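# Load the grey crate inverted into the tunnel washer

## Task

Turn the grey crate upside down and get it into the tunnel washer, so that it ends up inside it with its opening facing down.

## Robot and tools

Robot: two six-joint arms, left_arm and right_arm. Each ends in a five-finger-style hand with three fingers (index, middle, ring) and a thumb. The right arm has a right hand and the left arm has a mirrored left hand. Bases in the scene frame: left_arm at (-0.065, +0.529, +0.013) m and right_arm at (-0.048, -0.415, +0.013) m, both nearly unrotated. A two-camera stand is behind the arms. Loose objects may get an occasional small shove. Nothing may be knocked off or out of the work area.

Frames. Scene frame: origin at table height midway between the arms, +z up, +x out over the table, left_arm on the +y side. Each arm reports its hand pose (end_effector_position in m, end_effector_quat_wxyz, velocities in m/s and rad/s) and takes its offsets in its own base frame. Fixed cameras use the scene frame. The hand point sits just in front of the palm near the index/middle knuckles. Its axes: +z runs along the straight fingers toward the tips; +y points out of the palm face (palm surface at y = -0.062); +x runs across the palm away from the thumb on the right hand and toward the thumb on the left hand. A rigid mast near the wrist on the palm side can strike objects.

The 48-number row, used by execute_actions and move, covers both arms in one list, each number in [-1, 1]. Order: left_arm dx, dy, dz, rx, ry, rz; then 16 left hand motor goals; left current_limit, speed; then the same 24 for right_arm. An idle arm still needs its 24 numbers.
Pose numbers are offsets, not poses. They are measured from that arm's Hand target as it stood when the action or move began, along that arm's base axes. 1.0 equals 0.6 m for dx, dy, dz and 180 degrees for rx, ry, rz, which together form one rotation vector about the Hand target position. All six at 0 re-requests the current Hand target. Sending the same offset again moves further. Orientation is clipped each step to 32 degrees from the measured one.
Hand motor numbers are absolute goal angles, scaled from -1 to +1 between each hinge's stops. Motor order: index_mcp, index_abd, index_pip, index_dip, middle_mcp, middle_abd, middle_pip, middle_dip, ring_mcp, ring_abd, ring_pip, ring_dip, thumb_cmc, thumb_axl, thumb_mcp, thumb_ipl. Going toward -1 curls the finger joints toward the palm. Straight values: _mcp 0.75, _abd 0.00, _pip 0.58, _dip 0.70, thumb_cmc 0.71, thumb_axl 0.68, thumb_mcp 0.23, thumb_ipl 0.17. Lowering thumb_cmc swings the thumb in front of the palm. A 0 is a real goal. To hold a hand unchanged, copy back its hand_goal, hand_current_limit and hand_speed. current_limit maps -1..+1 to 0..550 mA (never below 11); speed gives (speed+1)/2 of 8.5 rad/s. Initial values are 0.4 and -0.6. A finger grips only while its goal lies past the object's surface.

Tools.
execute_actions(actions, cameras): actions is a list of actions. Each action is up to 15 rows at 1/30 s per step; a shorter one repeats its last row. An empty list returns state plus all camera images.
move(target, speed, blend, stop_force, zero, blocking, cameras): target is one 48-number row or a list of up to 15 rows. Every row's offsets count from the Hand targets at the move's start, not from the previous row. speed is in m/s, range 0.002 to 3.6, default 0.25; turning is capped at twice that in rad/s. blend is the corner-rounding distance in m (0 = stop at each). stop_force is in N, range 3 to 120, and ends an arm's path once pushed that hard. It is unreliable while rotating and must not be used when backing off a contact. zero (default true) re-zeroes force before the move. blocking=false returns early and cannot be combined with stop_force. A move lasts 0.5 to 10 s, does not avoid obstacles, and reports a move: line (done, off_target, moving, held, fault) with limits notes.
wait(seconds 0 to 10). stop() brakes a running move. zoom_image(camera, region [x0,y0,x1,y1], at most 504x504 pixels). zero_wrist_force(arm). finished_scene(scene: this scene's number) ends the scene irreversibly.

Cameras: cam_high, cam_low, cam_left_wrist, cam_right_wrist, each 672x504. The wrist views can lag behind arm motion.

Results: Hand target is the last commanded (clipped) pose, and the hand often settles a bit short of it. If so, send the remaining gap as an offset. Also reported: joint positions, torques and velocities; Wrist force/torque in the hand's own axes, plus the peak since last shown; and hand_goal, hand_measured, hand_current_ma and hand_state (moving, goal, blocked, overload) per motor in the order above.

Avoid: hard pushes, since arms are stiff. Commanding even slightly past a firm contact, an outside force near 150 N, or exceeding a joint's torque limit (141 N m big joints, 26.3 N m wrist joints) freezes that arm for 10 s. Back off by commanding the target behind the hand. Fast moves hit harder and overshoot. Motors at 495 mA or more for 5 s shut down for 10 s; lower current_limit or ease goals after gripping. Motor heat of 85 °C locks the arm for 30 s or more; do not hold loads or stretch the arm needlessly. Keep the arms and hands from pressing on each other; a clearance check may hold commands. Route paths around an arm's own base. Do not drop the crate, release it while moving, or slam it down.

Each tool is called after "Call:" as name([rows], argument=value, ...), one row to a line, values as JSON.

## Session

Call:
execute_actions(actions=[])

Scene clock: 0.00 s.
left_arm: end_effector_position=(-0.1238, +0.1347, +0.1766) hand_goal=(+0.754, +0.000, +0.576, +0.696, +0.754, +0.000, +0.576, +0.696, +0.754, +0.000, +0.576, +0.696, +0.714, +0.678, +0.226, +0.168) hand_measured=(+0.754, +0.000, +0.576, +0.696, +0.754, +0.000, +0.576, +0.696, +0.754, +0.000, +0.576, +0.696, +0.714, +0.678, +0.226, +0.168) hand_current_ma=(+0, +0, +0, +0, +0, +0, +0, +0, +0, +0, +0, +0, +0, +0, +0, +0) hand_state=(goal, goal, goal, goal, goal, goal, goal, goal, goal, goal, goal, goal, goal, goal, goal, goal) hand_current_limit=0.40 hand_speed=-0.60 end_effector_quat_wxyz=(+0.466, +0.496, +0.731, -0.042) | right_arm: end_effector_position=(+0.0447, -0.5623, +0.3530) hand_goal=(+0.754, +0.000, +0.576, +0.696, +0.754, +0.000, +0.576, +0.696, +0.754, +0.000, +0.576, +0.696, +0.714, +0.678, +0.226, +0.168) hand_measured=(+0.754, +0.000, +0.576, +0.696, +0.754, +0.000, +0.576, +0.696, +0.754, +0.000, +0.576, +0.696, +0.714, +0.678, +0.226, +0.168) hand_current_ma=(+0, +0, +0, +0, +0, +0, +0, +0, +0, +0, +0, +0, +0, +0, +0, +0) hand_state=(goal, goal, goal, goal, goal, goal, goal, goal, goal, goal, goal, goal, goal, goal, goal, goal) hand_current_limit=0.40 hand_speed=-0.60 end_effector_quat_wxyz=(-0.045, +0.871, +0.484, +0.074)
Joint positions: left_arm=[6.102 -1.519 -2.218 -1.885 1.983 -3.904] | right_arm=[-1.889 -1.507 1.472 -1.366 -1.537 -1.336]
Joint velocities: within noise
Joint torques (N m): no reading
Motor temperatures (°C): left_arm=[34 32 31 46 44 43] | right_arm=[37 39 39 41 39 41]
Wrist force (N): no reading
Wrist torque (N m): no reading
Wrist force, peak (N): no reading
Hand target: left_arm -0.1238, +0.1347, +0.1766; +0.466, +0.496, +0.731, -0.042 | right_arm +0.0447, -0.5623, +0.3530; -0.045, +0.871, +0.484, +0.074

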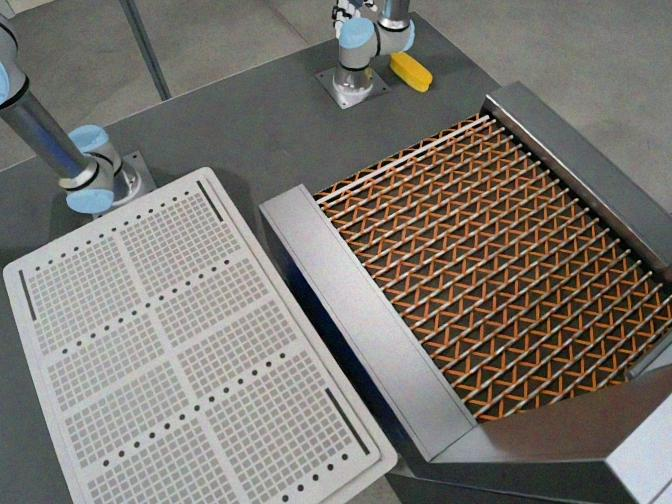

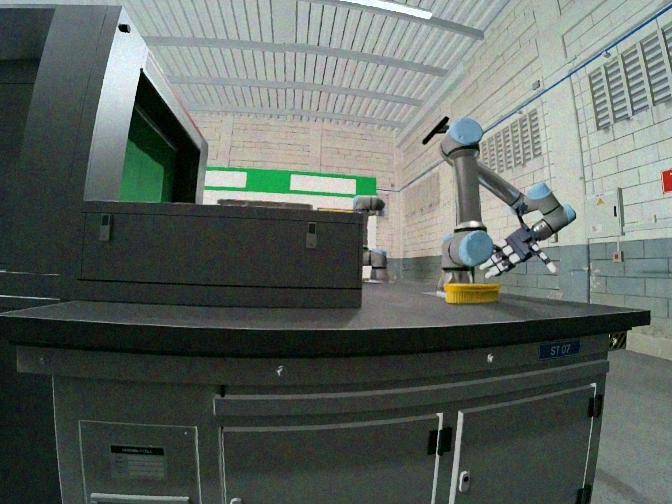

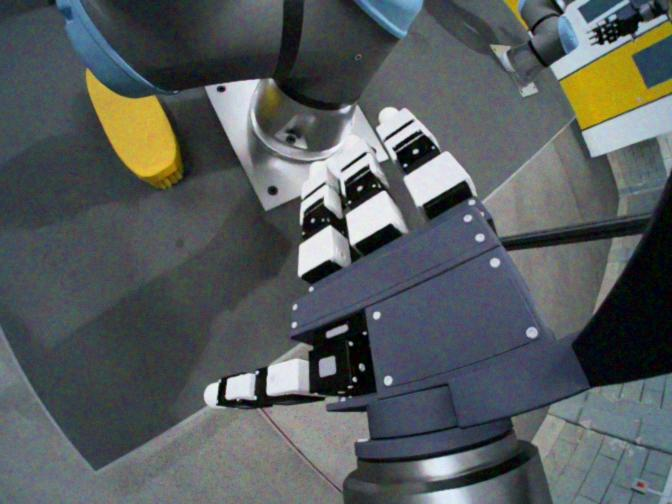

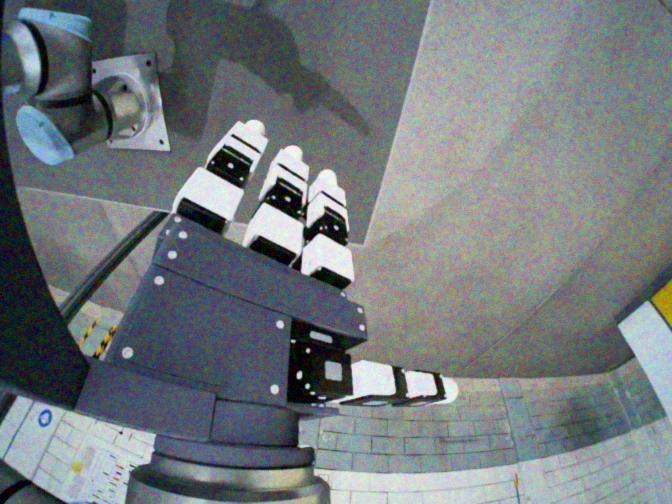

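Call:
zoom_image(camera="cam_high", region=[0, 150, 400, 504])

Call:
zoom_image(camera="cam_high", region=[250, 60, 672, 504])

Call:
zoom_image(camera="cam_low", region=[0, 0, 400, 320])

Scaled by 1.260 from the camera's 672x504 image, which has a finer 960x720 frame.

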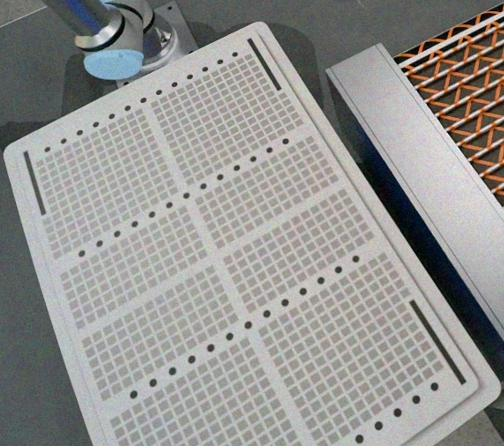

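Scaled by 1.135 from the camera's 672x504 image, which has a finer 960x720 frame.

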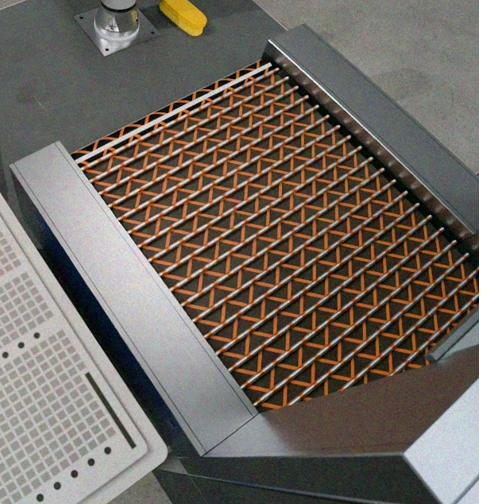

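Scaled by 1.260 from the camera's 672x504 image, which has a finer 960x720 frame.

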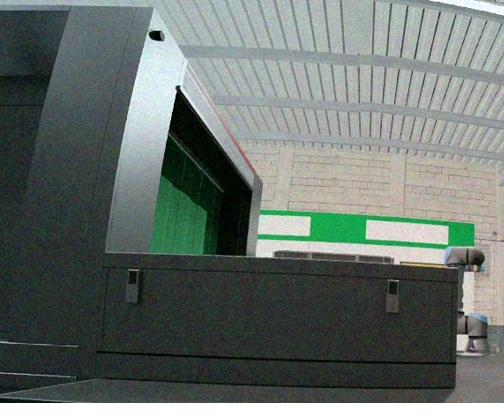

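Call:
move(target=[0,0,0,0,0,0,0.754,0,0.576,0.696,0.754,0,0.576,0.696,0.754,0,0.576,0.696,0.714,0.678,0.226,0.168,0.4,-0.6, 0.1,0.1,0.2,0,0,-0.778,0.754,0,0.576,0.696,0.754,0,0.576,0.696,0.754,0,0.576,0.696,0.714,0.678,0.226,0.168,0.4,-0.6], speed=0.4, cameras=["all"])

Scene clock: 5.57 s.
left_arm: end_effector_position=(-0.1238, +0.1347, +0.1766) hand_goal=(+0.754, +0.000, +0.576, +0.696, +0.754, +0.000, +0.576, +0.696, +0.754, +0.000, +0.576, +0.696, +0.714, +0.678, +0.226, +0.168) hand_measured=(+0.754, +0.000, +0.576, +0.696, +0.754, +0.000, +0.576, +0.696, +0.754, +0.000, +0.576, +0.696, +0.714, +0.678, +0.226, +0.168) hand_current_ma=(+1, +0, +1, +0, +2, +0, +1, +0, +1, +0, +1, +0, +2, -2, -1, -1) hand_state=(goal, goal, goal, goal, goal, goal, goal, goal, goal, goal, goal, goal, goal, goal, goal, goal) hand_current_limit=0.40 hand_speed=-0.60 end_effector_quat_wxyz=(+0.466, +0.496, +0.731, -0.042) | right_arm: end_effector_position=(+0.1048, -0.5024, +0.4730) hand_goal=(+0.754, +0.000, +0.576, +0.696, +0.754, +0.000, +0.576, +0.696, +0.754, +0.000, +0.576, +0.696, +0.714, +0.678, +0.226, +0.168) hand_measured=(+0.754, +0.000, +0.576, +0.696, +0.754, +0.000, +0.576, +0.696, +0.754, +0.000, +0.576, +0.696, +0.714, +0.678, +0.224, +0.168) hand_current_ma=(-2, +0, +2, +0, -2, +0, +2, +0, -2, +0, +2, +0, +1, -2, -8, -1) hand_state=(goal, goal, goal, goal, goal, goal, goal, goal, goal, goal, goal, goal, goal, goal, goal, goal) hand_current_limit=0.40 hand_speed=-0.60 end_effector_quat_wxyz=(+0.054, +0.753, -0.653, +0.067)
Joint positions: left_arm=[6.102 -1.519 -2.218 -1.885 1.983 -3.904] | right_arm=[-1.464 -1.54 1.284 -1.487 -1.558 1.537]
Joint torques (N m): left_arm=[0.7 15.21 18.48 0.07 0.59 -0.13] | right_arm=[-10.82 -35.18 -13.49 -4.43 1.44 0.89]
Wrist force (N): left_arm=[0.1 0.1 0.1] | right_arm=[0.0 0.0 0.3]
Wrist torque (N m): left_arm=[0.00 -0.01 0.00] | right_arm=[0.01 0.00 0.00]
Wrist force, peak (N): left_arm=[-0.1 0.7 -0.1] | right_arm=[0.9 -0.5 0.1]
Hand target: left_arm -0.1238, +0.1347, +0.1766; +0.466, +0.496, +0.731, -0.042 | right_arm +0.1047, -0.5023, +0.4730; +0.054, +0.753, -0.653, +0.067
Off the commanded pose: left_arm 0.000 m, 0 deg | right_arm 0.000 m, 0 deg.
move: done
camera_calibration:
cam_right_wrist: T_world_to_cam=[[-0.739508, 0.666854, -0.0918311, 0.479241], [0.468033, 0.607415, 0.641865, -0.0939753], [0.48381, 0.431685, -0.761299, 0.657272], [0, 0, 0, 1]] pos_world=[0.0803908, -0.546236, 0.604709]

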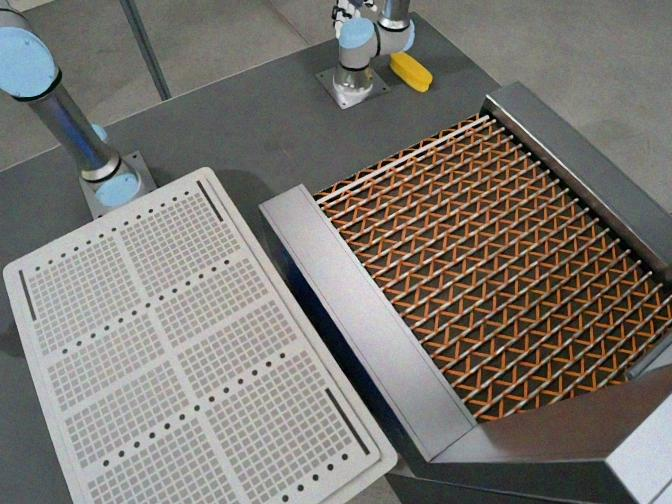

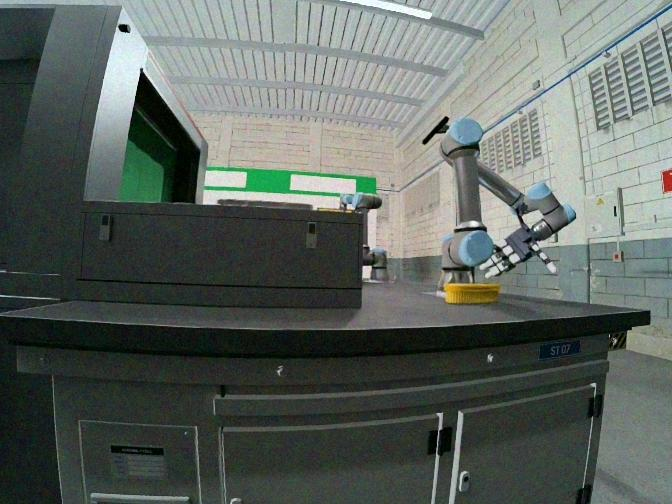

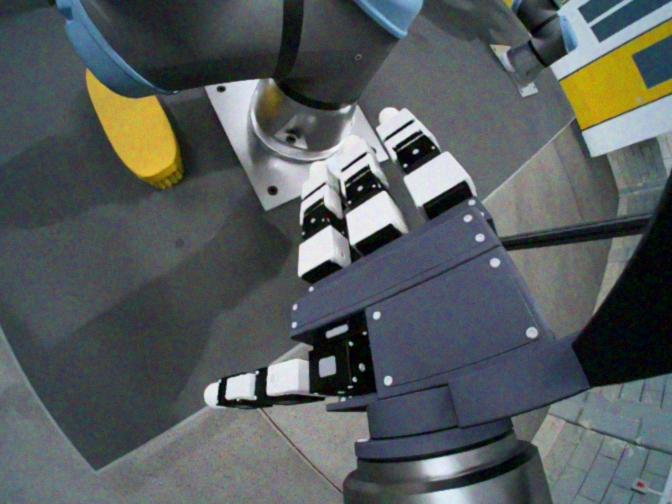

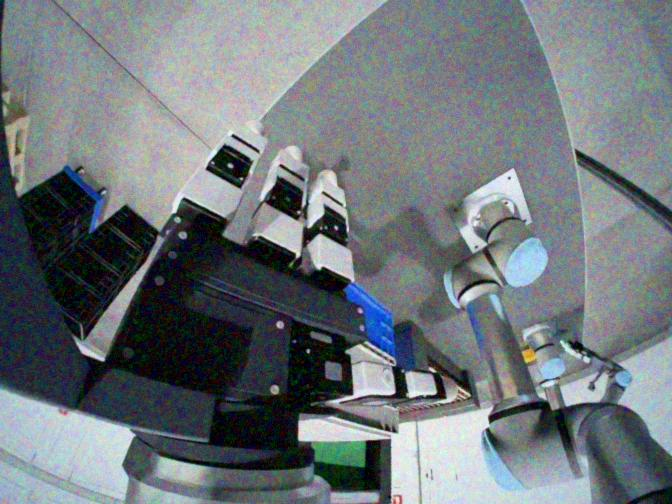

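Call:
zoom_image(camera="cam_right_wrist", region=[180, 240, 560, 504])

Scaled by 1.326 from the camera's 672x504 image, which has a finer 960x720 frame.

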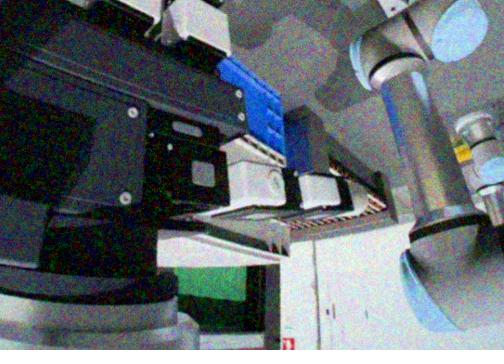

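Call:
move(target=[0,0,0,0,0,0,0.754,0,0.576,0.696,0.754,0,0.576,0.696,0.754,0,0.576,0.696,0.714,0.678,0.226,0.168,0.4,-0.6, 0.1,0.1,0.5,0,0,-0.22,0.754,0,0.576,0.696,0.754,0,0.576,0.696,0.754,0,0.576,0.696,0.714,0.678,0.226,0.168,0.4,-0.6], speed=0.4, cameras=["cam_right_wrist"])

Scene clock: 7.53 s.
left_arm: end_effector_position=(-0.1238, +0.1347, +0.1766) hand_goal=(+0.754, +0.000, +0.576, +0.696, +0.754, +0.000, +0.576, +0.696, +0.754, +0.000, +0.576, +0.696, +0.714, +0.678, +0.226, +0.168) hand_measured=(+0.754, +0.000, +0.576, +0.696, +0.754, +0.000, +0.576, +0.696, +0.754, +0.000, +0.576, +0.696, +0.714, +0.678, +0.226, +0.168) hand_current_ma=(+1, +0, +1, +0, +2, +0, +1, +0, +1, +0, +1, +0, +2, -2, -1, -1) hand_state=(goal, goal, goal, goal, goal, goal, goal, goal, goal, goal, goal, goal, goal, goal, goal, goal) hand_current_limit=0.40 hand_speed=-0.60 end_effector_quat_wxyz=(+0.466, +0.496, +0.731, -0.042) | right_arm: end_effector_position=(+0.1642, -0.4417, +0.7714) hand_goal=(+0.754, +0.000, +0.576, +0.696, +0.754, +0.000, +0.576, +0.696, +0.754, +0.000, +0.576, +0.696, +0.714, +0.678, +0.226, +0.168) hand_measured=(+0.754, +0.000, +0.576, +0.696, +0.754, +0.000, +0.576, +0.696, +0.754, +0.000, +0.576, +0.696, +0.714, +0.678, +0.222, +0.168) hand_current_ma=(-2, +0, +2, +0, -2, +0, +2, +0, -2, +0, +2, +0, +1, -2, -11, -1) hand_state=(goal, goal, goal, goal, goal, goal, goal, goal, goal, goal, goal, goal, goal, goal, goal, goal) hand_current_limit=0.40 hand_speed=-0.60 end_effector_quat_wxyz=(-0.211, -0.518, +0.783, -0.273)
Joint positions: left_arm=[6.102 -1.519 -2.218 -1.885 1.983 -3.904] | right_arm=[-1.267 -1.191 0.035 -1.084 -1.811 2.193]
Joint torques (N m): left_arm=[-0.06 14.59 18.44 0.12 0.58 0.13] | right_arm=[11.17 -15.46 -15.68 -4.42 -1.75 -1.14]
Wrist force (N): left_arm=[0.0 0.5 0.0] | right_arm=[0.8 -0.6 0.4]
Wrist torque (N m): left_arm=[0.07 0.00 -0.01] | right_arm=[-0.04 0.08 0.15]
Wrist force, peak (N): left_arm=[0.1 0.5 0.4] | right_arm=[1.3 -0.7 3.0]
Hand target: left_arm -0.1238, +0.1347, +0.1766; +0.466, +0.496, +0.731, -0.042 | right_arm +0.1647, -0.4423, +0.7730; -0.075, -0.488, +0.868, -0.048
Off the commanded pose: left_arm 0.000 m, 0 deg | right_arm 0.002 m, 32 deg; orientation clipped.
elbow stopped short (right arm): the move would have taken joint 3 (elbow) straighter than the controller allows.
move: off_target (right_arm); limits=paced
camera_calibration:
cam_right_wrist: T_world_to_cam=[[-0.299918, 0.764358, -0.570794, 0.850447], [0.703234, 0.581449, 0.40912, -0.220767], [0.644602, -0.278699, -0.71191, 0.451181], [0, 0, 0, 1]] pos_world=[0.119484, -0.395938, 0.89695]
Images, in order (width x height): cam_right_wrist 672x504.

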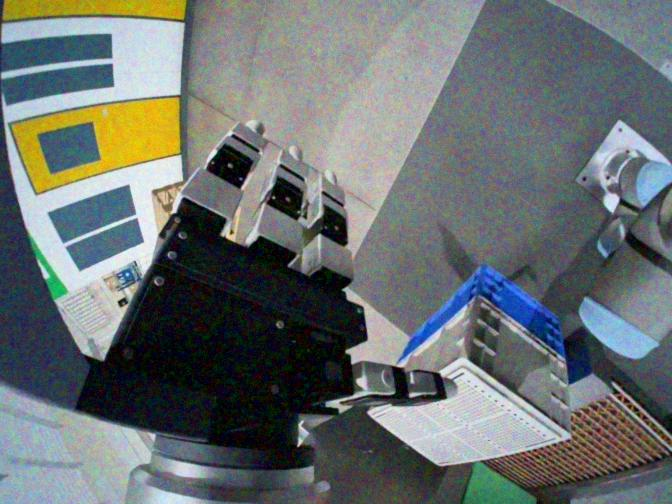

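Call:
zoom_image(camera="cam_right_wrist", region=[360, 250, 672, 504])

Scaled by 1.615 from the camera's 672x504 image, which has a finer 960x720 frame.

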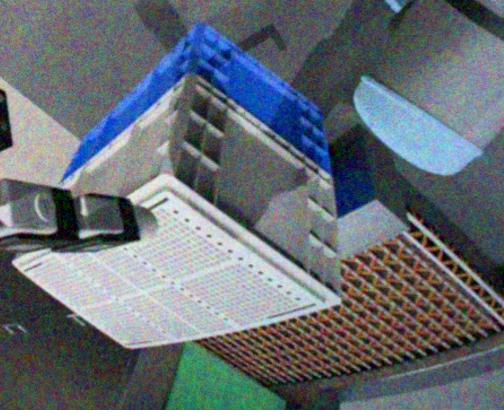

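Call:
move(target=[0,0,0,0,0,0,0.754,0,0.576,0.696,0.754,0,0.576,0.696,0.754,0,0.576,0.696,0.714,0.678,0.226,0.168,0.4,-0.6, 0.1,0,-0.25,0,0,0,0.754,0,0.576,0.696,0.754,0,0.576,0.696,0.754,0,0.576,0.696,0.714,0.678,0.226,0.168,0.4,-0.6], speed=0.3, cameras=["cam_right_wrist"])

Call:
zoom_image(camera="cam_right_wrist", region=[360, 250, 672, 504])

Scene clock: 9.97 s.
left_arm: end_effector_position=(-0.1238, +0.1347, +0.1766) hand_goal=(+0.754, +0.000, +0.576, +0.696, +0.754, +0.000, +0.576, +0.696, +0.754, +0.000, +0.576, +0.696, +0.714, +0.678, +0.226, +0.168) hand_measured=(+0.754, +0.000, +0.576, +0.696, +0.754, +0.000, +0.576, +0.696, +0.754, +0.000, +0.576, +0.696, +0.714, +0.678, +0.226, +0.168) hand_current_ma=(+1, +0, +1, +0, +2, +0, +1, +0, +1, +0, +1, +0, +2, -2, -1, -1) hand_state=(goal, goal, goal, goal, goal, goal, goal, goal, goal, goal, goal, goal, goal, goal, goal, goal) hand_current_limit=0.40 hand_speed=-0.60 end_effector_quat_wxyz=(+0.466, +0.496, +0.731, -0.042) | right_arm: end_effector_position=(+0.2247, -0.4423, +0.6231) hand_goal=(+0.754, +0.000, +0.576, +0.696, +0.754, +0.000, +0.576, +0.696, +0.754, +0.000, +0.576, +0.696, +0.714, +0.678, +0.226, +0.168) hand_measured=(+0.754, +0.000, +0.576, +0.696, +0.754, +0.000, +0.576, +0.696, +0.754, +0.000, +0.576, +0.696, +0.714, +0.678, +0.222, +0.168) hand_current_ma=(-2, +0, +2, +0, -2, +0, +2, +0, -2, +0, +2, +0, +0, -2, -11, -1) hand_state=(goal, goal, goal, goal, goal, goal, goal, goal, goal, goal, goal, goal, goal, goal, goal, goal) hand_current_limit=0.40 hand_speed=-0.60 end_effector_quat_wxyz=(-0.075, -0.488, +0.868, -0.048)
Joint positions: left_arm=[6.102 -1.519 -2.218 -1.885 1.983 -3.904] | right_arm=[-1.235 -1.1 0.226 -0.819 -1.702 2.446]
Joint torques (N m): left_arm=[0.51 13.95 18.2 0.14 0.45 0.03] | right_arm=[8.43 -26.64 -25.18 -0.69 -1.47 -0.51]
Wrist force (N): left_arm=[-0.2 0.4 0.2] | right_arm=[0.3 0.0 -0.2]
Wrist torque (N m): left_arm=[0.04 0.04 -0.03] | right_arm=[0.03 0.00 0.02]
Wrist force, peak (N): left_arm=[-0.2 0.5 0.3] | right_arm=[0.4 -1.2 1.7]
Hand target: left_arm -0.1238, +0.1347, +0.1766; +0.466, +0.496, +0.731, -0.042 | right_arm +0.2247, -0.4423, +0.6230; -0.075, -0.488, +0.868, -0.048
Off the commanded pose: left_arm 0.000 m, 0 deg | right_arm 0.000 m, 0 deg.
move: done
camera_calibration:
cam_right_wrist: T_world_to_cam=[[-0.146369, 0.984297, -0.0986722, 0.552987], [0.747654, 0.175388, 0.640509, -0.53602], [0.647757, 0.0199781, -0.761585, 0.468892], [0, 0, 0, 1]] pos_world=[0.17797, -0.45966, 0.754991]
Images, in order (width x height): cam_right_wrist 672x504.

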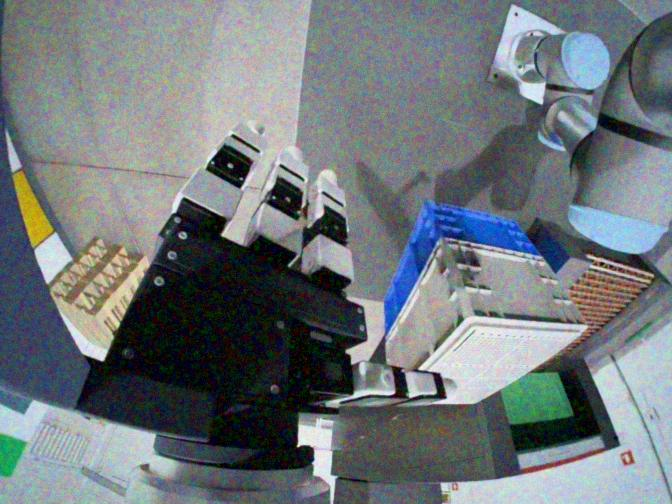

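Scaled by 1.615 from the camera's 672x504 image, which has a finer 960x720 frame.

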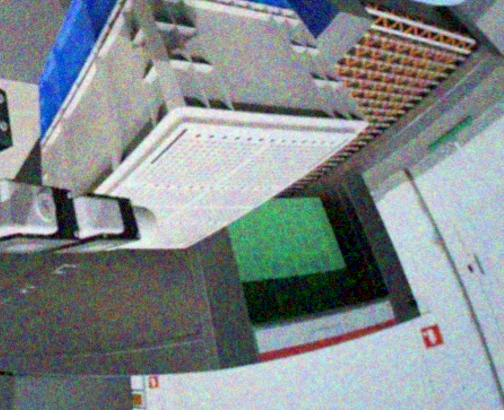

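Call:
zoom_image(camera="cam_right_wrist", region=[370, 180, 620, 410])

Scaled by 2.016 from the camera's 672x504 image, which has a finer 960x720 frame.

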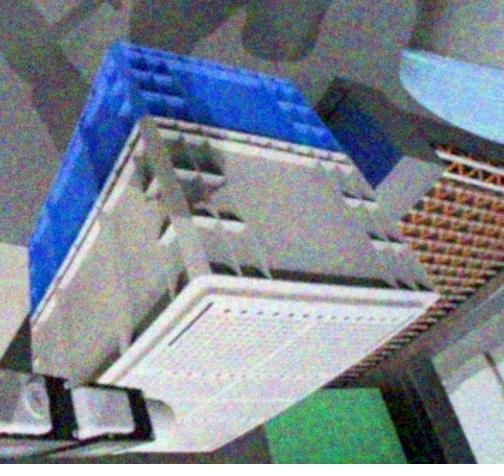

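Call:
move(target=[0,0,0,0,0,0,0.754,0,0.576,0.696,0.754,0,0.576,0.696,0.754,0,0.576,0.696,0.714,0.678,0.226,0.168,0.4,-0.6, 0.0,0.3333,-0.25,0,0,0,0.754,0,0.576,0.696,0.754,0,0.576,0.696,0.754,0,0.576,0.696,0.714,0.678,0.226,0.168,0.4,-0.6], speed=0.3, cameras=["cam_right_wrist"])

Call:
zoom_image(camera="cam_right_wrist", region=[420, 180, 672, 430])

Scene clock: 13.63 s.
left_arm: end_effector_position=(-0.1238, +0.1347, +0.1766) hand_goal=(+0.754, +0.000, +0.576, +0.696, +0.754, +0.000, +0.576, +0.696, +0.754, +0.000, +0.576, +0.696, +0.714, +0.678, +0.226, +0.168) hand_measured=(+0.754, +0.000, +0.576, +0.696, +0.754, +0.000, +0.576, +0.696, +0.754, +0.000, +0.576, +0.696, +0.714, +0.678, +0.226, +0.168) hand_current_ma=(+1, +0, +1, +0, +2, +0, +1, +0, +1, +0, +1, +0, +2, -2, -1, -1) hand_state=(goal, goal, goal, goal, goal, goal, goal, goal, goal, goal, goal, goal, goal, goal, goal, goal) hand_current_limit=0.40 hand_speed=-0.60 end_effector_quat_wxyz=(+0.466, +0.496, +0.731, -0.042) | right_arm: end_effector_position=(+0.2247, -0.2424, +0.4731) hand_goal=(+0.754, +0.000, +0.576, +0.696, +0.754, +0.000, +0.576, +0.696, +0.754, +0.000, +0.576, +0.696, +0.714, +0.678, +0.226, +0.168) hand_measured=(+0.754, +0.000, +0.576, +0.696, +0.754, +0.000, +0.576, +0.696, +0.754, +0.000, +0.576, +0.696, +0.714, +0.678, +0.222, +0.168) hand_current_ma=(-2, +0, +2, +0, -2, +0, +2, +0, -2, +0, +2, +0, +0, -2, -11, -1) hand_state=(goal, goal, goal, goal, goal, goal, goal, goal, goal, goal, goal, goal, goal, goal, goal, goal) hand_current_limit=0.40 hand_speed=-0.60 end_effector_quat_wxyz=(-0.075, -0.488, +0.868, -0.048)
Joint positions: left_arm=[6.102 -1.519 -2.218 -1.885 1.983 -3.904] | right_arm=[-1.058 -1.782 1.481 -1.366 -1.721 2.624]
Joint torques (N m): left_arm=[-0.02 15.49 17.6 0.03 0.57 0.06] | right_arm=[-5.82 -19.18 -13.4 -1.6 0.5 0.08]
Wrist force (N): left_arm=[0.0 0.3 -0.2] | right_arm=[0.0 0.0 0.1]
Wrist torque (N m): left_arm=[0.06 0.00 -0.01] | right_arm=[-0.01 0.01 0.02]
Wrist force, peak (N): left_arm=[0.0 0.7 -0.1] | right_arm=[2.1 -1.2 -1.7]
Hand target: left_arm -0.1238, +0.1347, +0.1766; +0.466, +0.496, +0.731, -0.042 | right_arm +0.2247, -0.2423, +0.4730; -0.075, -0.488, +0.868, -0.048
Off the commanded pose: left_arm 0.000 m, 0 deg | right_arm 0.000 m, 0 deg.
move: done
camera_calibration:
cam_right_wrist: T_world_to_cam=[[-0.146353, 0.984343, -0.0982364, 0.341284], [0.747755, 0.175095, 0.640472, -0.475133], [0.647644, 0.0202783, -0.761673, 0.35075], [0, 0, 0, 1]] pos_world=[0.17807, -0.259859, 0.604993]
Images, in order (width x height): cam_right_wrist 672x504.

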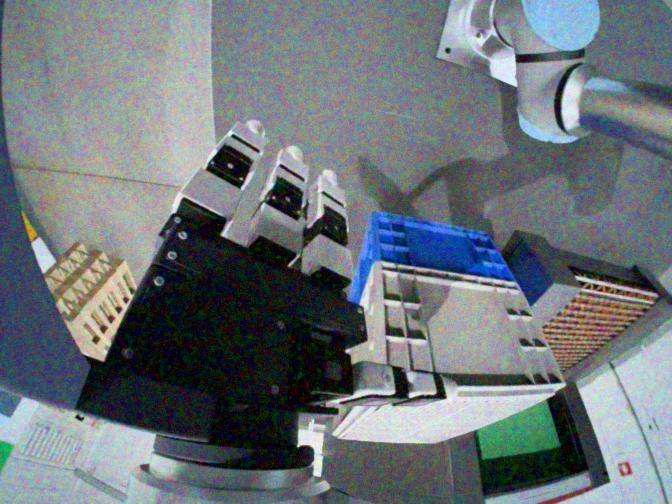

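Scaled by 2.000 from the camera's 672x504 image, which has a finer 960x720 frame.

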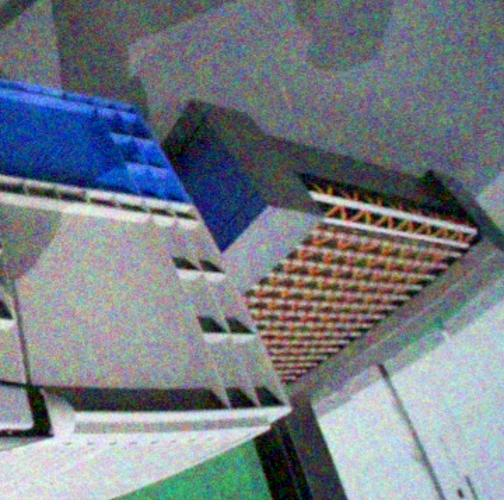

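Call:
zoom_image(camera="cam_right_wrist", region=[340, 200, 580, 440])

Scaled by 2.100 from the camera's 672x504 image, which has a finer 960x720 frame.

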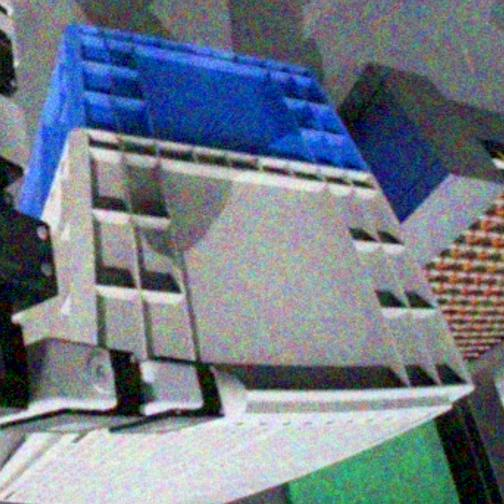

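Call:
zoom_image(camera="cam_low", region=[60, 180, 400, 340])

This scene's latest camera images include none from cam_low. They are from: cam_right_wrist. cam_low's image comes with the result of a call that names it in "cameras".

Call:
wait(seconds=0, cameras=["cam_low","cam_high"])

Call:
zoom_image(camera="cam_low", region=[60, 180, 400, 340])

Call:
zoom_image(camera="cam_high", region=[150, 140, 350, 290])

Call:
zoom_image(camera="cam_high", region=[300, 340, 500, 490])

Scene clock: 14.47 s.
left_arm: end_effector_position=(-0.1238, +0.1347, +0.1766) hand_goal=(+0.754, +0.000, +0.576, +0.696, +0.754, +0.000, +0.576, +0.696, +0.754, +0.000, +0.576, +0.696, +0.714, +0.678, +0.226, +0.168) hand_measured=(+0.754, +0.000, +0.576, +0.696, +0.754, +0.000, +0.576, +0.696, +0.754, +0.000, +0.576, +0.696, +0.714, +0.678, +0.226, +0.168) hand_current_ma=(+1, +0, +1, +0, +2, +0, +1, +0, +1, +0, +1, +0, +2, -2, -1, -1) hand_state=(goal, goal, goal, goal, goal, goal, goal, goal, goal, goal, goal, goal, goal, goal, goal, goal) hand_current_limit=0.40 hand_speed=-0.60 end_effector_quat_wxyz=(+0.466, +0.496, +0.731, -0.042) | right_arm: end_effector_position=(+0.2247, -0.2423, +0.4730) hand_goal=(+0.754, +0.000, +0.576, +0.696, +0.754, +0.000, +0.576, +0.696, +0.754, +0.000, +0.576, +0.696, +0.714, +0.678, +0.226, +0.168) hand_measured=(+0.754, +0.000, +0.576, +0.696, +0.754, +0.000, +0.576, +0.696, +0.754, +0.000, +0.576, +0.696, +0.714, +0.678, +0.222, +0.168) hand_current_ma=(-2, +0, +2, +0, -2, +0, +2, +0, -2, +0, +2, +0, +0, -2, -11, -1) hand_state=(goal, goal, goal, goal, goal, goal, goal, goal, goal, goal, goal, goal, goal, goal, goal, goal) hand_current_limit=0.40 hand_speed=-0.60 end_effector_quat_wxyz=(-0.075, -0.488, +0.868, -0.048)
Joint positions: left_arm=[6.102 -1.519 -2.218 -1.885 1.983 -3.904] | right_arm=[-1.058 -1.782 1.481 -1.366 -1.721 2.624]
Joint torques (N m): left_arm=[-0.26 15.56 18.44 0.35 0.51 0.18] | right_arm=[-10.36 -24.48 -11.88 -3.95 0.64 0.65]
Wrist force (N): left_arm=[0.0 0.4 -0.1] | right_arm=[0.0 0.0 0.2]
Wrist torque (N m): left_arm=[0.06 -0.01 -0.01] | right_arm=[0.00 0.01 0.02]
Wrist force, peak (N): left_arm=[0.3 0.6 -0.1] | right_arm=[0.0 -0.4 0.6]
Hand target: left_arm -0.1238, +0.1347, +0.1766; +0.466, +0.496, +0.731, -0.042 | right_arm +0.2247, -0.2423, +0.4730; -0.075, -0.488, +0.868, -0.048
Off the commanded pose: left_arm 0.000 m, 0 deg | right_arm 0.000 m, 0 deg.
Images, in order (width x height): cam_high 672x504, cam_low 672x504.

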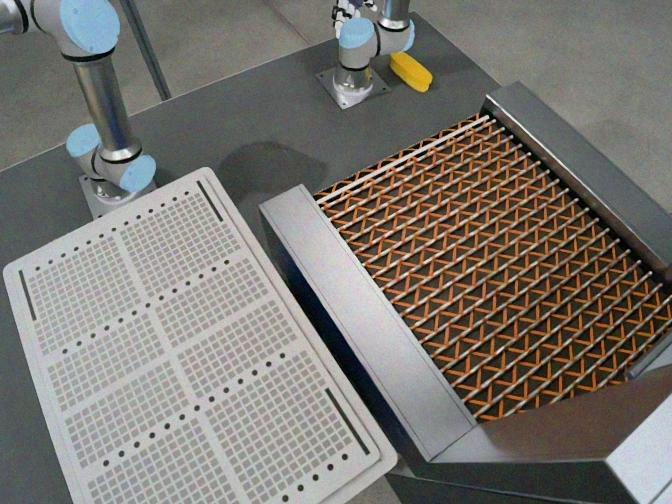

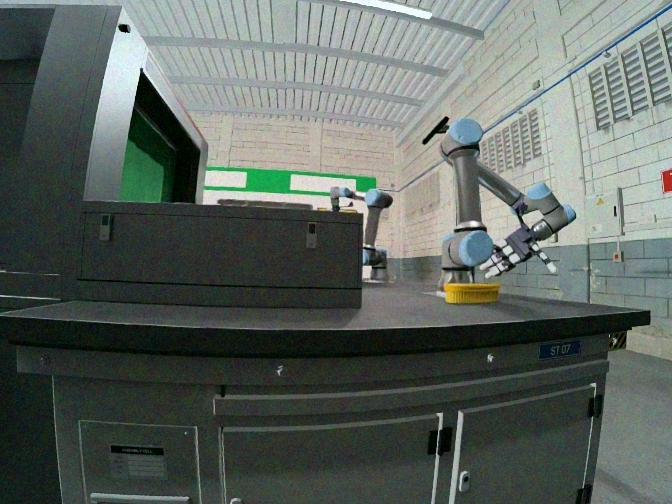

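Scaled by 1.482 from the camera's 672x504 image, which has a finer 960x720 frame.

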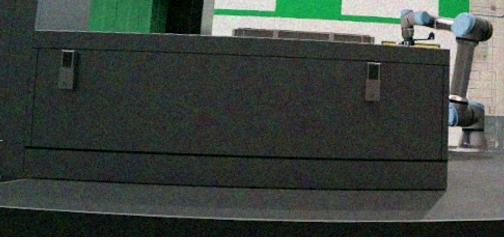

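Scaled by 2.520 from the camera's 672x504 image, which has a finer 960x720 frame.

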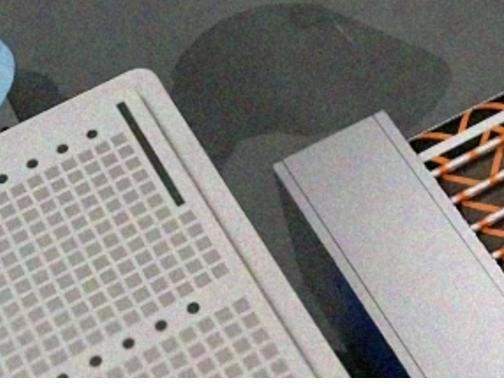

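Scaled by 2.520 from the camera's 672x504 image, which has a finer 960x720 frame.

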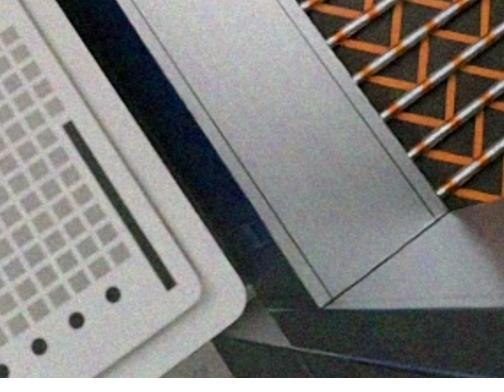

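Call:
move(target=[0,0,0,0,0,0,0.754,0,0.576,0.696,0.754,0,0.576,0.696,0.754,0,0.576,0.696,0.714,0.678,0.226,0.168,0.4,-0.6, 0.08,0.01,-0.395,-0.2909,-0.3987,0.3837,0.754,0,0.576,0.696,0.754,0,0.576,0.696,0.754,0,0.576,0.696,0.714,0.678,0.226,0.168,0.4,-0.6], speed=0.35, cameras=["cam_right_wrist","cam_high"])

Scene clock: 25.73 s.
left_arm: end_effector_position=(-0.1238, +0.1347, +0.1766) hand_goal=(+0.754, +0.000, +0.576, +0.696, +0.754, +0.000, +0.576, +0.696, +0.754, +0.000, +0.576, +0.696, +0.714, +0.678, +0.226, +0.168) hand_measured=(+0.754, +0.000, +0.576, +0.696, +0.754, +0.000, +0.576, +0.696, +0.754, +0.000, +0.576, +0.696, +0.714, +0.678, +0.226, +0.168) hand_current_ma=(+1, +0, +1, +0, +2, +0, +1, +0, +1, +0, +1, +0, +2, -2, -1, -1) hand_state=(goal, goal, goal, goal, goal, goal, goal, goal, goal, goal, goal, goal, goal, goal, goal, goal) hand_current_limit=0.40 hand_speed=-0.60 end_effector_quat_wxyz=(+0.466, +0.496, +0.731, -0.042) | right_arm: end_effector_position=(+0.2713, -0.2363, +0.2567) hand_goal=(+0.754, +0.000, +0.576, +0.696, +0.754, +0.000, +0.576, +0.696, +0.754, +0.000, +0.576, +0.696, +0.714, +0.678, +0.226, +0.168) hand_measured=(+0.746, +0.002, +0.576, +0.696, +0.746, +0.002, +0.576, +0.696, +0.746, +0.002, +0.576, +0.696, +0.706, +0.678, +0.224, +0.168) hand_current_ma=(-24, +3, +0, +0, -23, +3, -1, +0, -26, +3, -1, +0, -22, -2, -10, -1) hand_state=(goal, goal, goal, goal, goal, goal, goal, goal, goal, goal, goal, goal, goal, goal, goal, goal) hand_current_limit=0.40 hand_speed=-0.60 end_effector_quat_wxyz=(-0.197, +0.691, -0.378, +0.584)
Joint positions: left_arm=[6.102 -1.519 -2.218 -1.885 1.983 -3.904] | right_arm=[-1.967 -2.523 2.409 -0.732 -0.326 0.074]
Joint torques (N m): left_arm=[0.64 16.05 18.47 0.21 0.51 0.53] | right_arm=[10.92 5.37 -11.93 -3.1 2.8 1.25]
Wrist force (N): left_arm=[0.0 0.3 -0.2] | right_arm=[0.4 -1.7 1.0]
Wrist torque (N m): left_arm=[0.06 0.00 -0.01] | right_arm=[-0.19 0.21 0.10]
Wrist force, peak (N): left_arm=[-0.3 0.8 -0.3] | right_arm=[-4.2 0.2 1.6]
Hand target: left_arm -0.1238, +0.1347, +0.1766; +0.466, +0.496, +0.731, -0.042 | right_arm +0.2714, -0.2363, +0.2566; -0.197, +0.691, -0.378, +0.584 (not the last commanded pose)
Off the commanded pose: left_arm 0.000 m, 0 deg | right_arm 0.021 m, 18 deg.
move: held (right_arm; a check stopped the path); limits=held
pose unreachable (right arm): on one or more control steps of this call, first in action 0 (counted from 0), this arm could not follow its commanded pose, so it was not sent that pose on those steps. It may still have moved: this result reports where it is.
cause: moving toward the commanded pose would bring two parts of the arm too close to each other (joints 3 (elbow) to 6 (wrist 3) lie between them).
camera_calibration:
cam_right_wrist: T_world_to_cam=[[-0.253793, 0.180037, -0.950356, 0.378674], [-0.539752, 0.788965, 0.293603, 0.21108], [0.802657, 0.58747, -0.103058, 0.0784875], [0, 0, 0, 1]] pos_world=[0.147037, -0.280819, 0.30599]
Images, in order (width x height): cam_high 672x504, cam_right_wrist 672x504.

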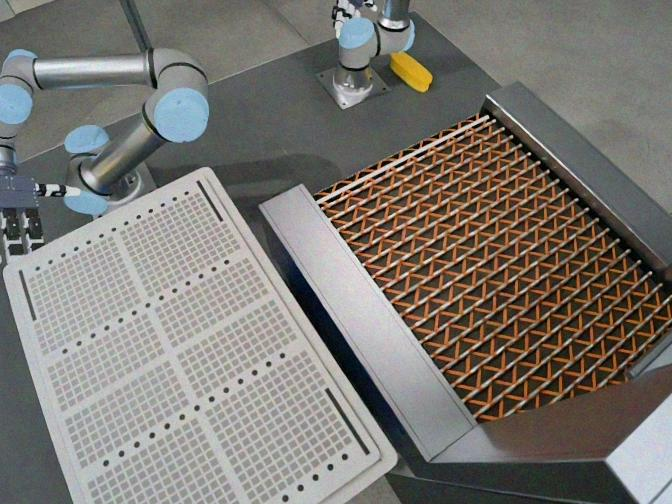

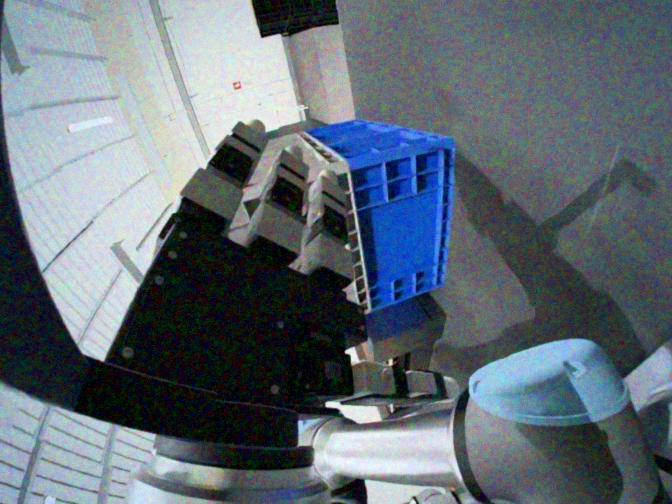

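Call:
zoom_image(camera="cam_right_wrist", region=[290, 100, 490, 440])

Call:
zoom_image(camera="cam_right_wrist", region=[340, 270, 460, 390])

Scaled by 1.482 from the camera's 672x504 image, which has a finer 960x720 frame.

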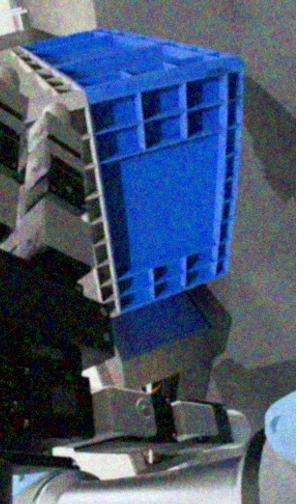

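Scaled by 4.200 from the camera's 672x504 image, which has a finer 960x720 frame.

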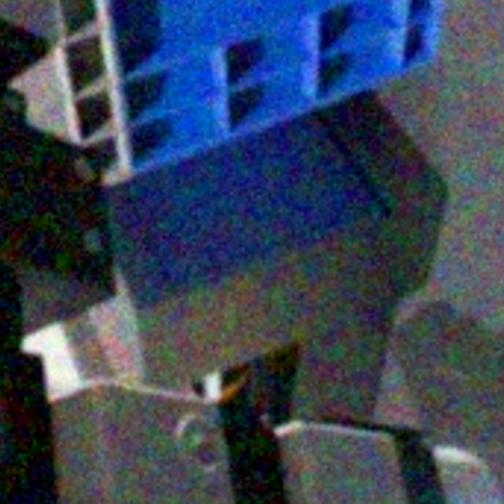

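Call:
move([
  [0,0,0,0,0,0,0.754,0,0.576,0.696,0.754,0,0.576,0.696,0.754,0,0.576,0.696,0.714,0.678,0.226,0.168,0.4,-0.6, -0.035,-0.356,0.322,-0.0196,0.3827,0.0524,0.754,0,0.576,0.696,0.754,0,0.576,0.696,0.754,0,0.576,0.696,0.714,0.678,0.226,0.168,0.4,-0.6],
  [0,0,0,0,0,0,0.754,0,0.576,0.696,0.754,0,0.576,0.696,0.754,0,0.576,0.696,0.714,0.678,0.226,0.168,0.4,-0.6, 0.461,-0.414,0.405,-0.0196,0.3827,0.0524,0.754,0,0.576,0.696,0.754,0,0.576,0.696,0.754,0,0.576,0.696,0.714,0.678,0.226,0.168,0.4,-0.6],
], speed=0.35, blend=[0.05, 0], cameras=["cam_right_wrist"])

Scene clock: 34.47 s.
left_arm: end_effector_position=(-0.1238, +0.1347, +0.1766) hand_goal=(+0.754, +0.000, +0.576, +0.696, +0.754, +0.000, +0.576, +0.696, +0.754, +0.000, +0.576, +0.696, +0.714, +0.678, +0.226, +0.168) hand_measured=(+0.754, +0.000, +0.576, +0.696, +0.754, +0.000, +0.576, +0.696, +0.754, +0.000, +0.576, +0.696, +0.714, +0.678, +0.226, +0.168) hand_current_ma=(+1, +0, +1, +0, +2, +0, +1, +0, +1, +0, +1, +0, +2, -2, -1, -1) hand_state=(goal, goal, goal, goal, goal, goal, goal, goal, goal, goal, goal, goal, goal, goal, goal, goal) hand_current_limit=0.40 hand_speed=-0.60 end_effector_quat_wxyz=(+0.466, +0.496, +0.731, -0.042) | right_arm: end_effector_position=(+0.5476, -0.4844, +0.4991) hand_goal=(+0.754, +0.000, +0.576, +0.696, +0.754, +0.000, +0.576, +0.696, +0.754, +0.000, +0.576, +0.696, +0.714, +0.678, +0.226, +0.168) hand_measured=(+0.752, +0.002, +0.576, +0.696, +0.752, +0.002, +0.576, +0.696, +0.752, +0.002, +0.576, +0.696, +0.712, +0.678, +0.224, +0.168) hand_current_ma=(-8, +3, +0, +0, -7, +3, -1, +0, -8, +3, -1, +0, -4, -2, -10, -1) hand_state=(goal, goal, goal, goal, goal, goal, goal, goal, goal, goal, goal, goal, goal, goal, goal, goal) hand_current_limit=0.40 hand_speed=-0.60 end_effector_quat_wxyz=(+0.028, +0.932, -0.350, +0.088)
Joint positions: left_arm=[6.102 -1.519 -2.218 -1.885 1.983 -3.904] | right_arm=[-0.796 -0.754 0.035 -1.035 -1.548 1.496]
Joint torques (N m): left_arm=[0.6 16.65 17.95 0.04 0.71 0.46] | right_arm=[-6.19 -52.13 -26.62 -2.45 1.37 -0.4]
Wrist force (N): left_arm=[-0.1 0.2 0.0] | right_arm=[0.3 0.0 -0.1]
Wrist torque (N m): left_arm=[0.03 0.01 -0.01] | right_arm=[0.01 -0.03 -0.07]
Wrist force, peak (N): left_arm=[-0.2 0.6 -0.5] | right_arm=[2.0 -1.9 0.4]
Hand target: left_arm -0.1238, +0.1347, +0.1766; +0.466, +0.496, +0.731, -0.042 | right_arm +0.5480, -0.4847, +0.4996; +0.027, +0.932, -0.351, +0.085
Off the commanded pose: left_arm 0.000 m, 0 deg | right_arm 0.001 m, 0 deg.
elbow stopped short (right arm): the move would have taken joint 3 (elbow) straighter than the controller allows.
move: done
camera_calibration:
cam_right_wrist: T_world_to_cam=[[-0.994444, 0.0235838, -0.102595, 0.630479], [-0.0474249, 0.769716, 0.636623, 0.0346085], [0.0939828, 0.637951, -0.76432, 0.770016], [0, 0, 0, 1]] pos_world=[0.556249, -0.53274, 0.63119]
Images, in order (width x height): cam_right_wrist 672x504.

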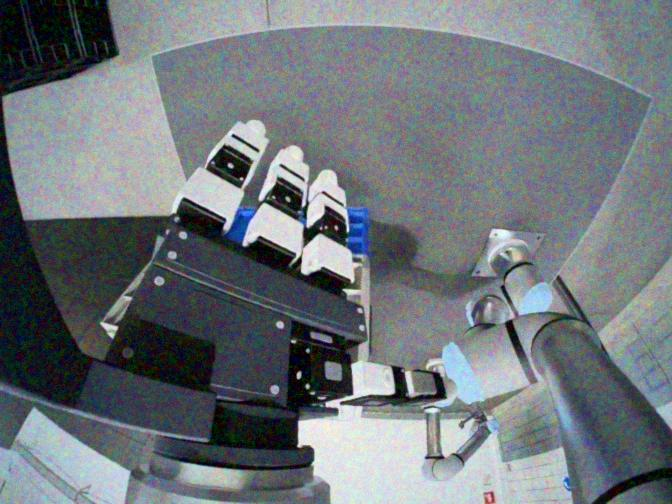

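Call:
move(target=[0,0,0,0,0,0,0.754,0,0.576,0.696,0.754,0,0.576,0.696,0.754,0,0.576,0.696,0.714,0.678,0.226,0.168,0.4,-0.6, -0.08,0.1,-0.133,0,0,-0.372,0.754,0,0.576,0.696,0.754,0,0.576,0.696,0.754,0,0.576,0.696,0.714,0.678,0.226,0.168,0.4,-0.6], speed=0.35, cameras=["cam_right_wrist"])

Call:
zoom_image(camera="cam_right_wrist", region=[340, 150, 640, 420])

Scene clock: 37.83 s.
left_arm: end_effector_position=(-0.1238, +0.1347, +0.1766) hand_goal=(+0.754, +0.000, +0.576, +0.696, +0.754, +0.000, +0.576, +0.696, +0.754, +0.000, +0.576, +0.696, +0.714, +0.678, +0.226, +0.168) hand_measured=(+0.754, +0.000, +0.576, +0.696, +0.754, +0.000, +0.576, +0.696, +0.754, +0.000, +0.576, +0.696, +0.714, +0.678, +0.226, +0.168) hand_current_ma=(+1, +0, +1, +0, +2, +0, +1, +0, +1, +0, +1, +0, +2, -2, -1, -1) hand_state=(goal, goal, goal, goal, goal, goal, goal, goal, goal, goal, goal, goal, goal, goal, goal, goal) hand_current_limit=0.40 hand_speed=-0.60 end_effector_quat_wxyz=(+0.466, +0.496, +0.731, -0.042) | right_arm: end_effector_position=(+0.4999, -0.4247, +0.4199) hand_goal=(+0.754, +0.000, +0.576, +0.696, +0.754, +0.000, +0.576, +0.696, +0.754, +0.000, +0.576, +0.696, +0.714, +0.678, +0.226, +0.168) hand_measured=(+0.752, +0.002, +0.576, +0.696, +0.752, +0.002, +0.576, +0.696, +0.752, +0.002, +0.576, +0.696, +0.712, +0.678, +0.224, +0.168) hand_current_ma=(-8, +3, +0, +0, -7, +3, -1, +0, -8, +3, -1, +0, -4, -2, -10, -1) hand_state=(goal, goal, goal, goal, goal, goal, goal, goal, goal, goal, goal, goal, goal, goal, goal, goal) hand_current_limit=0.40 hand_speed=-0.60 end_effector_quat_wxyz=(-0.069, -0.584, +0.807, -0.056)
Joint positions: left_arm=[6.102 -1.519 -2.218 -1.885 1.983 -3.904] | right_arm=[-0.822 -0.952 0.608 -1.323 -1.722 2.631]
Joint torques (N m): left_arm=[0.33 16.83 18.34 0.12 0.65 0.49] | right_arm=[11.31 -35.01 -31.97 -0.42 1.03 0.77]
Wrist force (N): left_arm=[-0.1 0.2 -0.2] | right_arm=[0.4 0.0 -0.2]
Wrist torque (N m): left_arm=[0.05 0.02 -0.01] | right_arm=[0.02 -0.03 0.03]
Wrist force, peak (N): left_arm=[-0.2 0.8 -0.2] | right_arm=[0.6 -0.2 0.6]
Hand target: left_arm -0.1238, +0.1347, +0.1766; +0.466, +0.496, +0.731, -0.042 | right_arm +0.5000, -0.4247, +0.4198; -0.069, -0.584, +0.807, -0.056
Off the commanded pose: left_arm 0.000 m, 0 deg | right_arm 0.000 m, 0 deg.
move: done
camera_calibration:
cam_right_wrist: T_world_to_cam=[[-0.365793, 0.925428, -0.098882, 0.640721], [0.688453, 0.340547, 0.64036, -0.514886], [0.626281, 0.166164, -0.761683, 0.208384], [0, 0, 0, 1]] pos_world=[0.458339, -0.452225, 0.551791]
Images, in order (width x height): cam_right_wrist 672x504.

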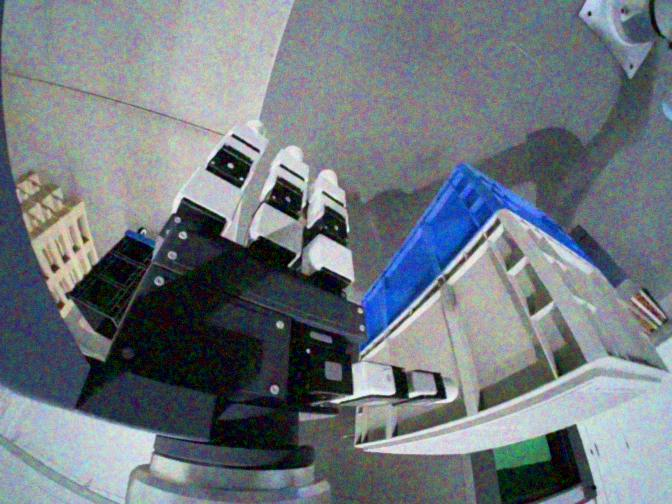

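Scaled by 1.680 from the camera's 672x504 image, which has a finer 960x720 frame.

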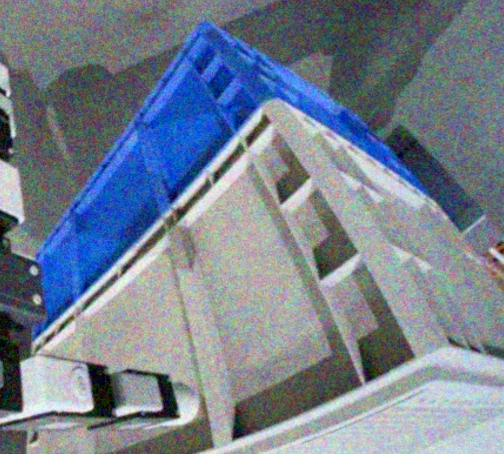

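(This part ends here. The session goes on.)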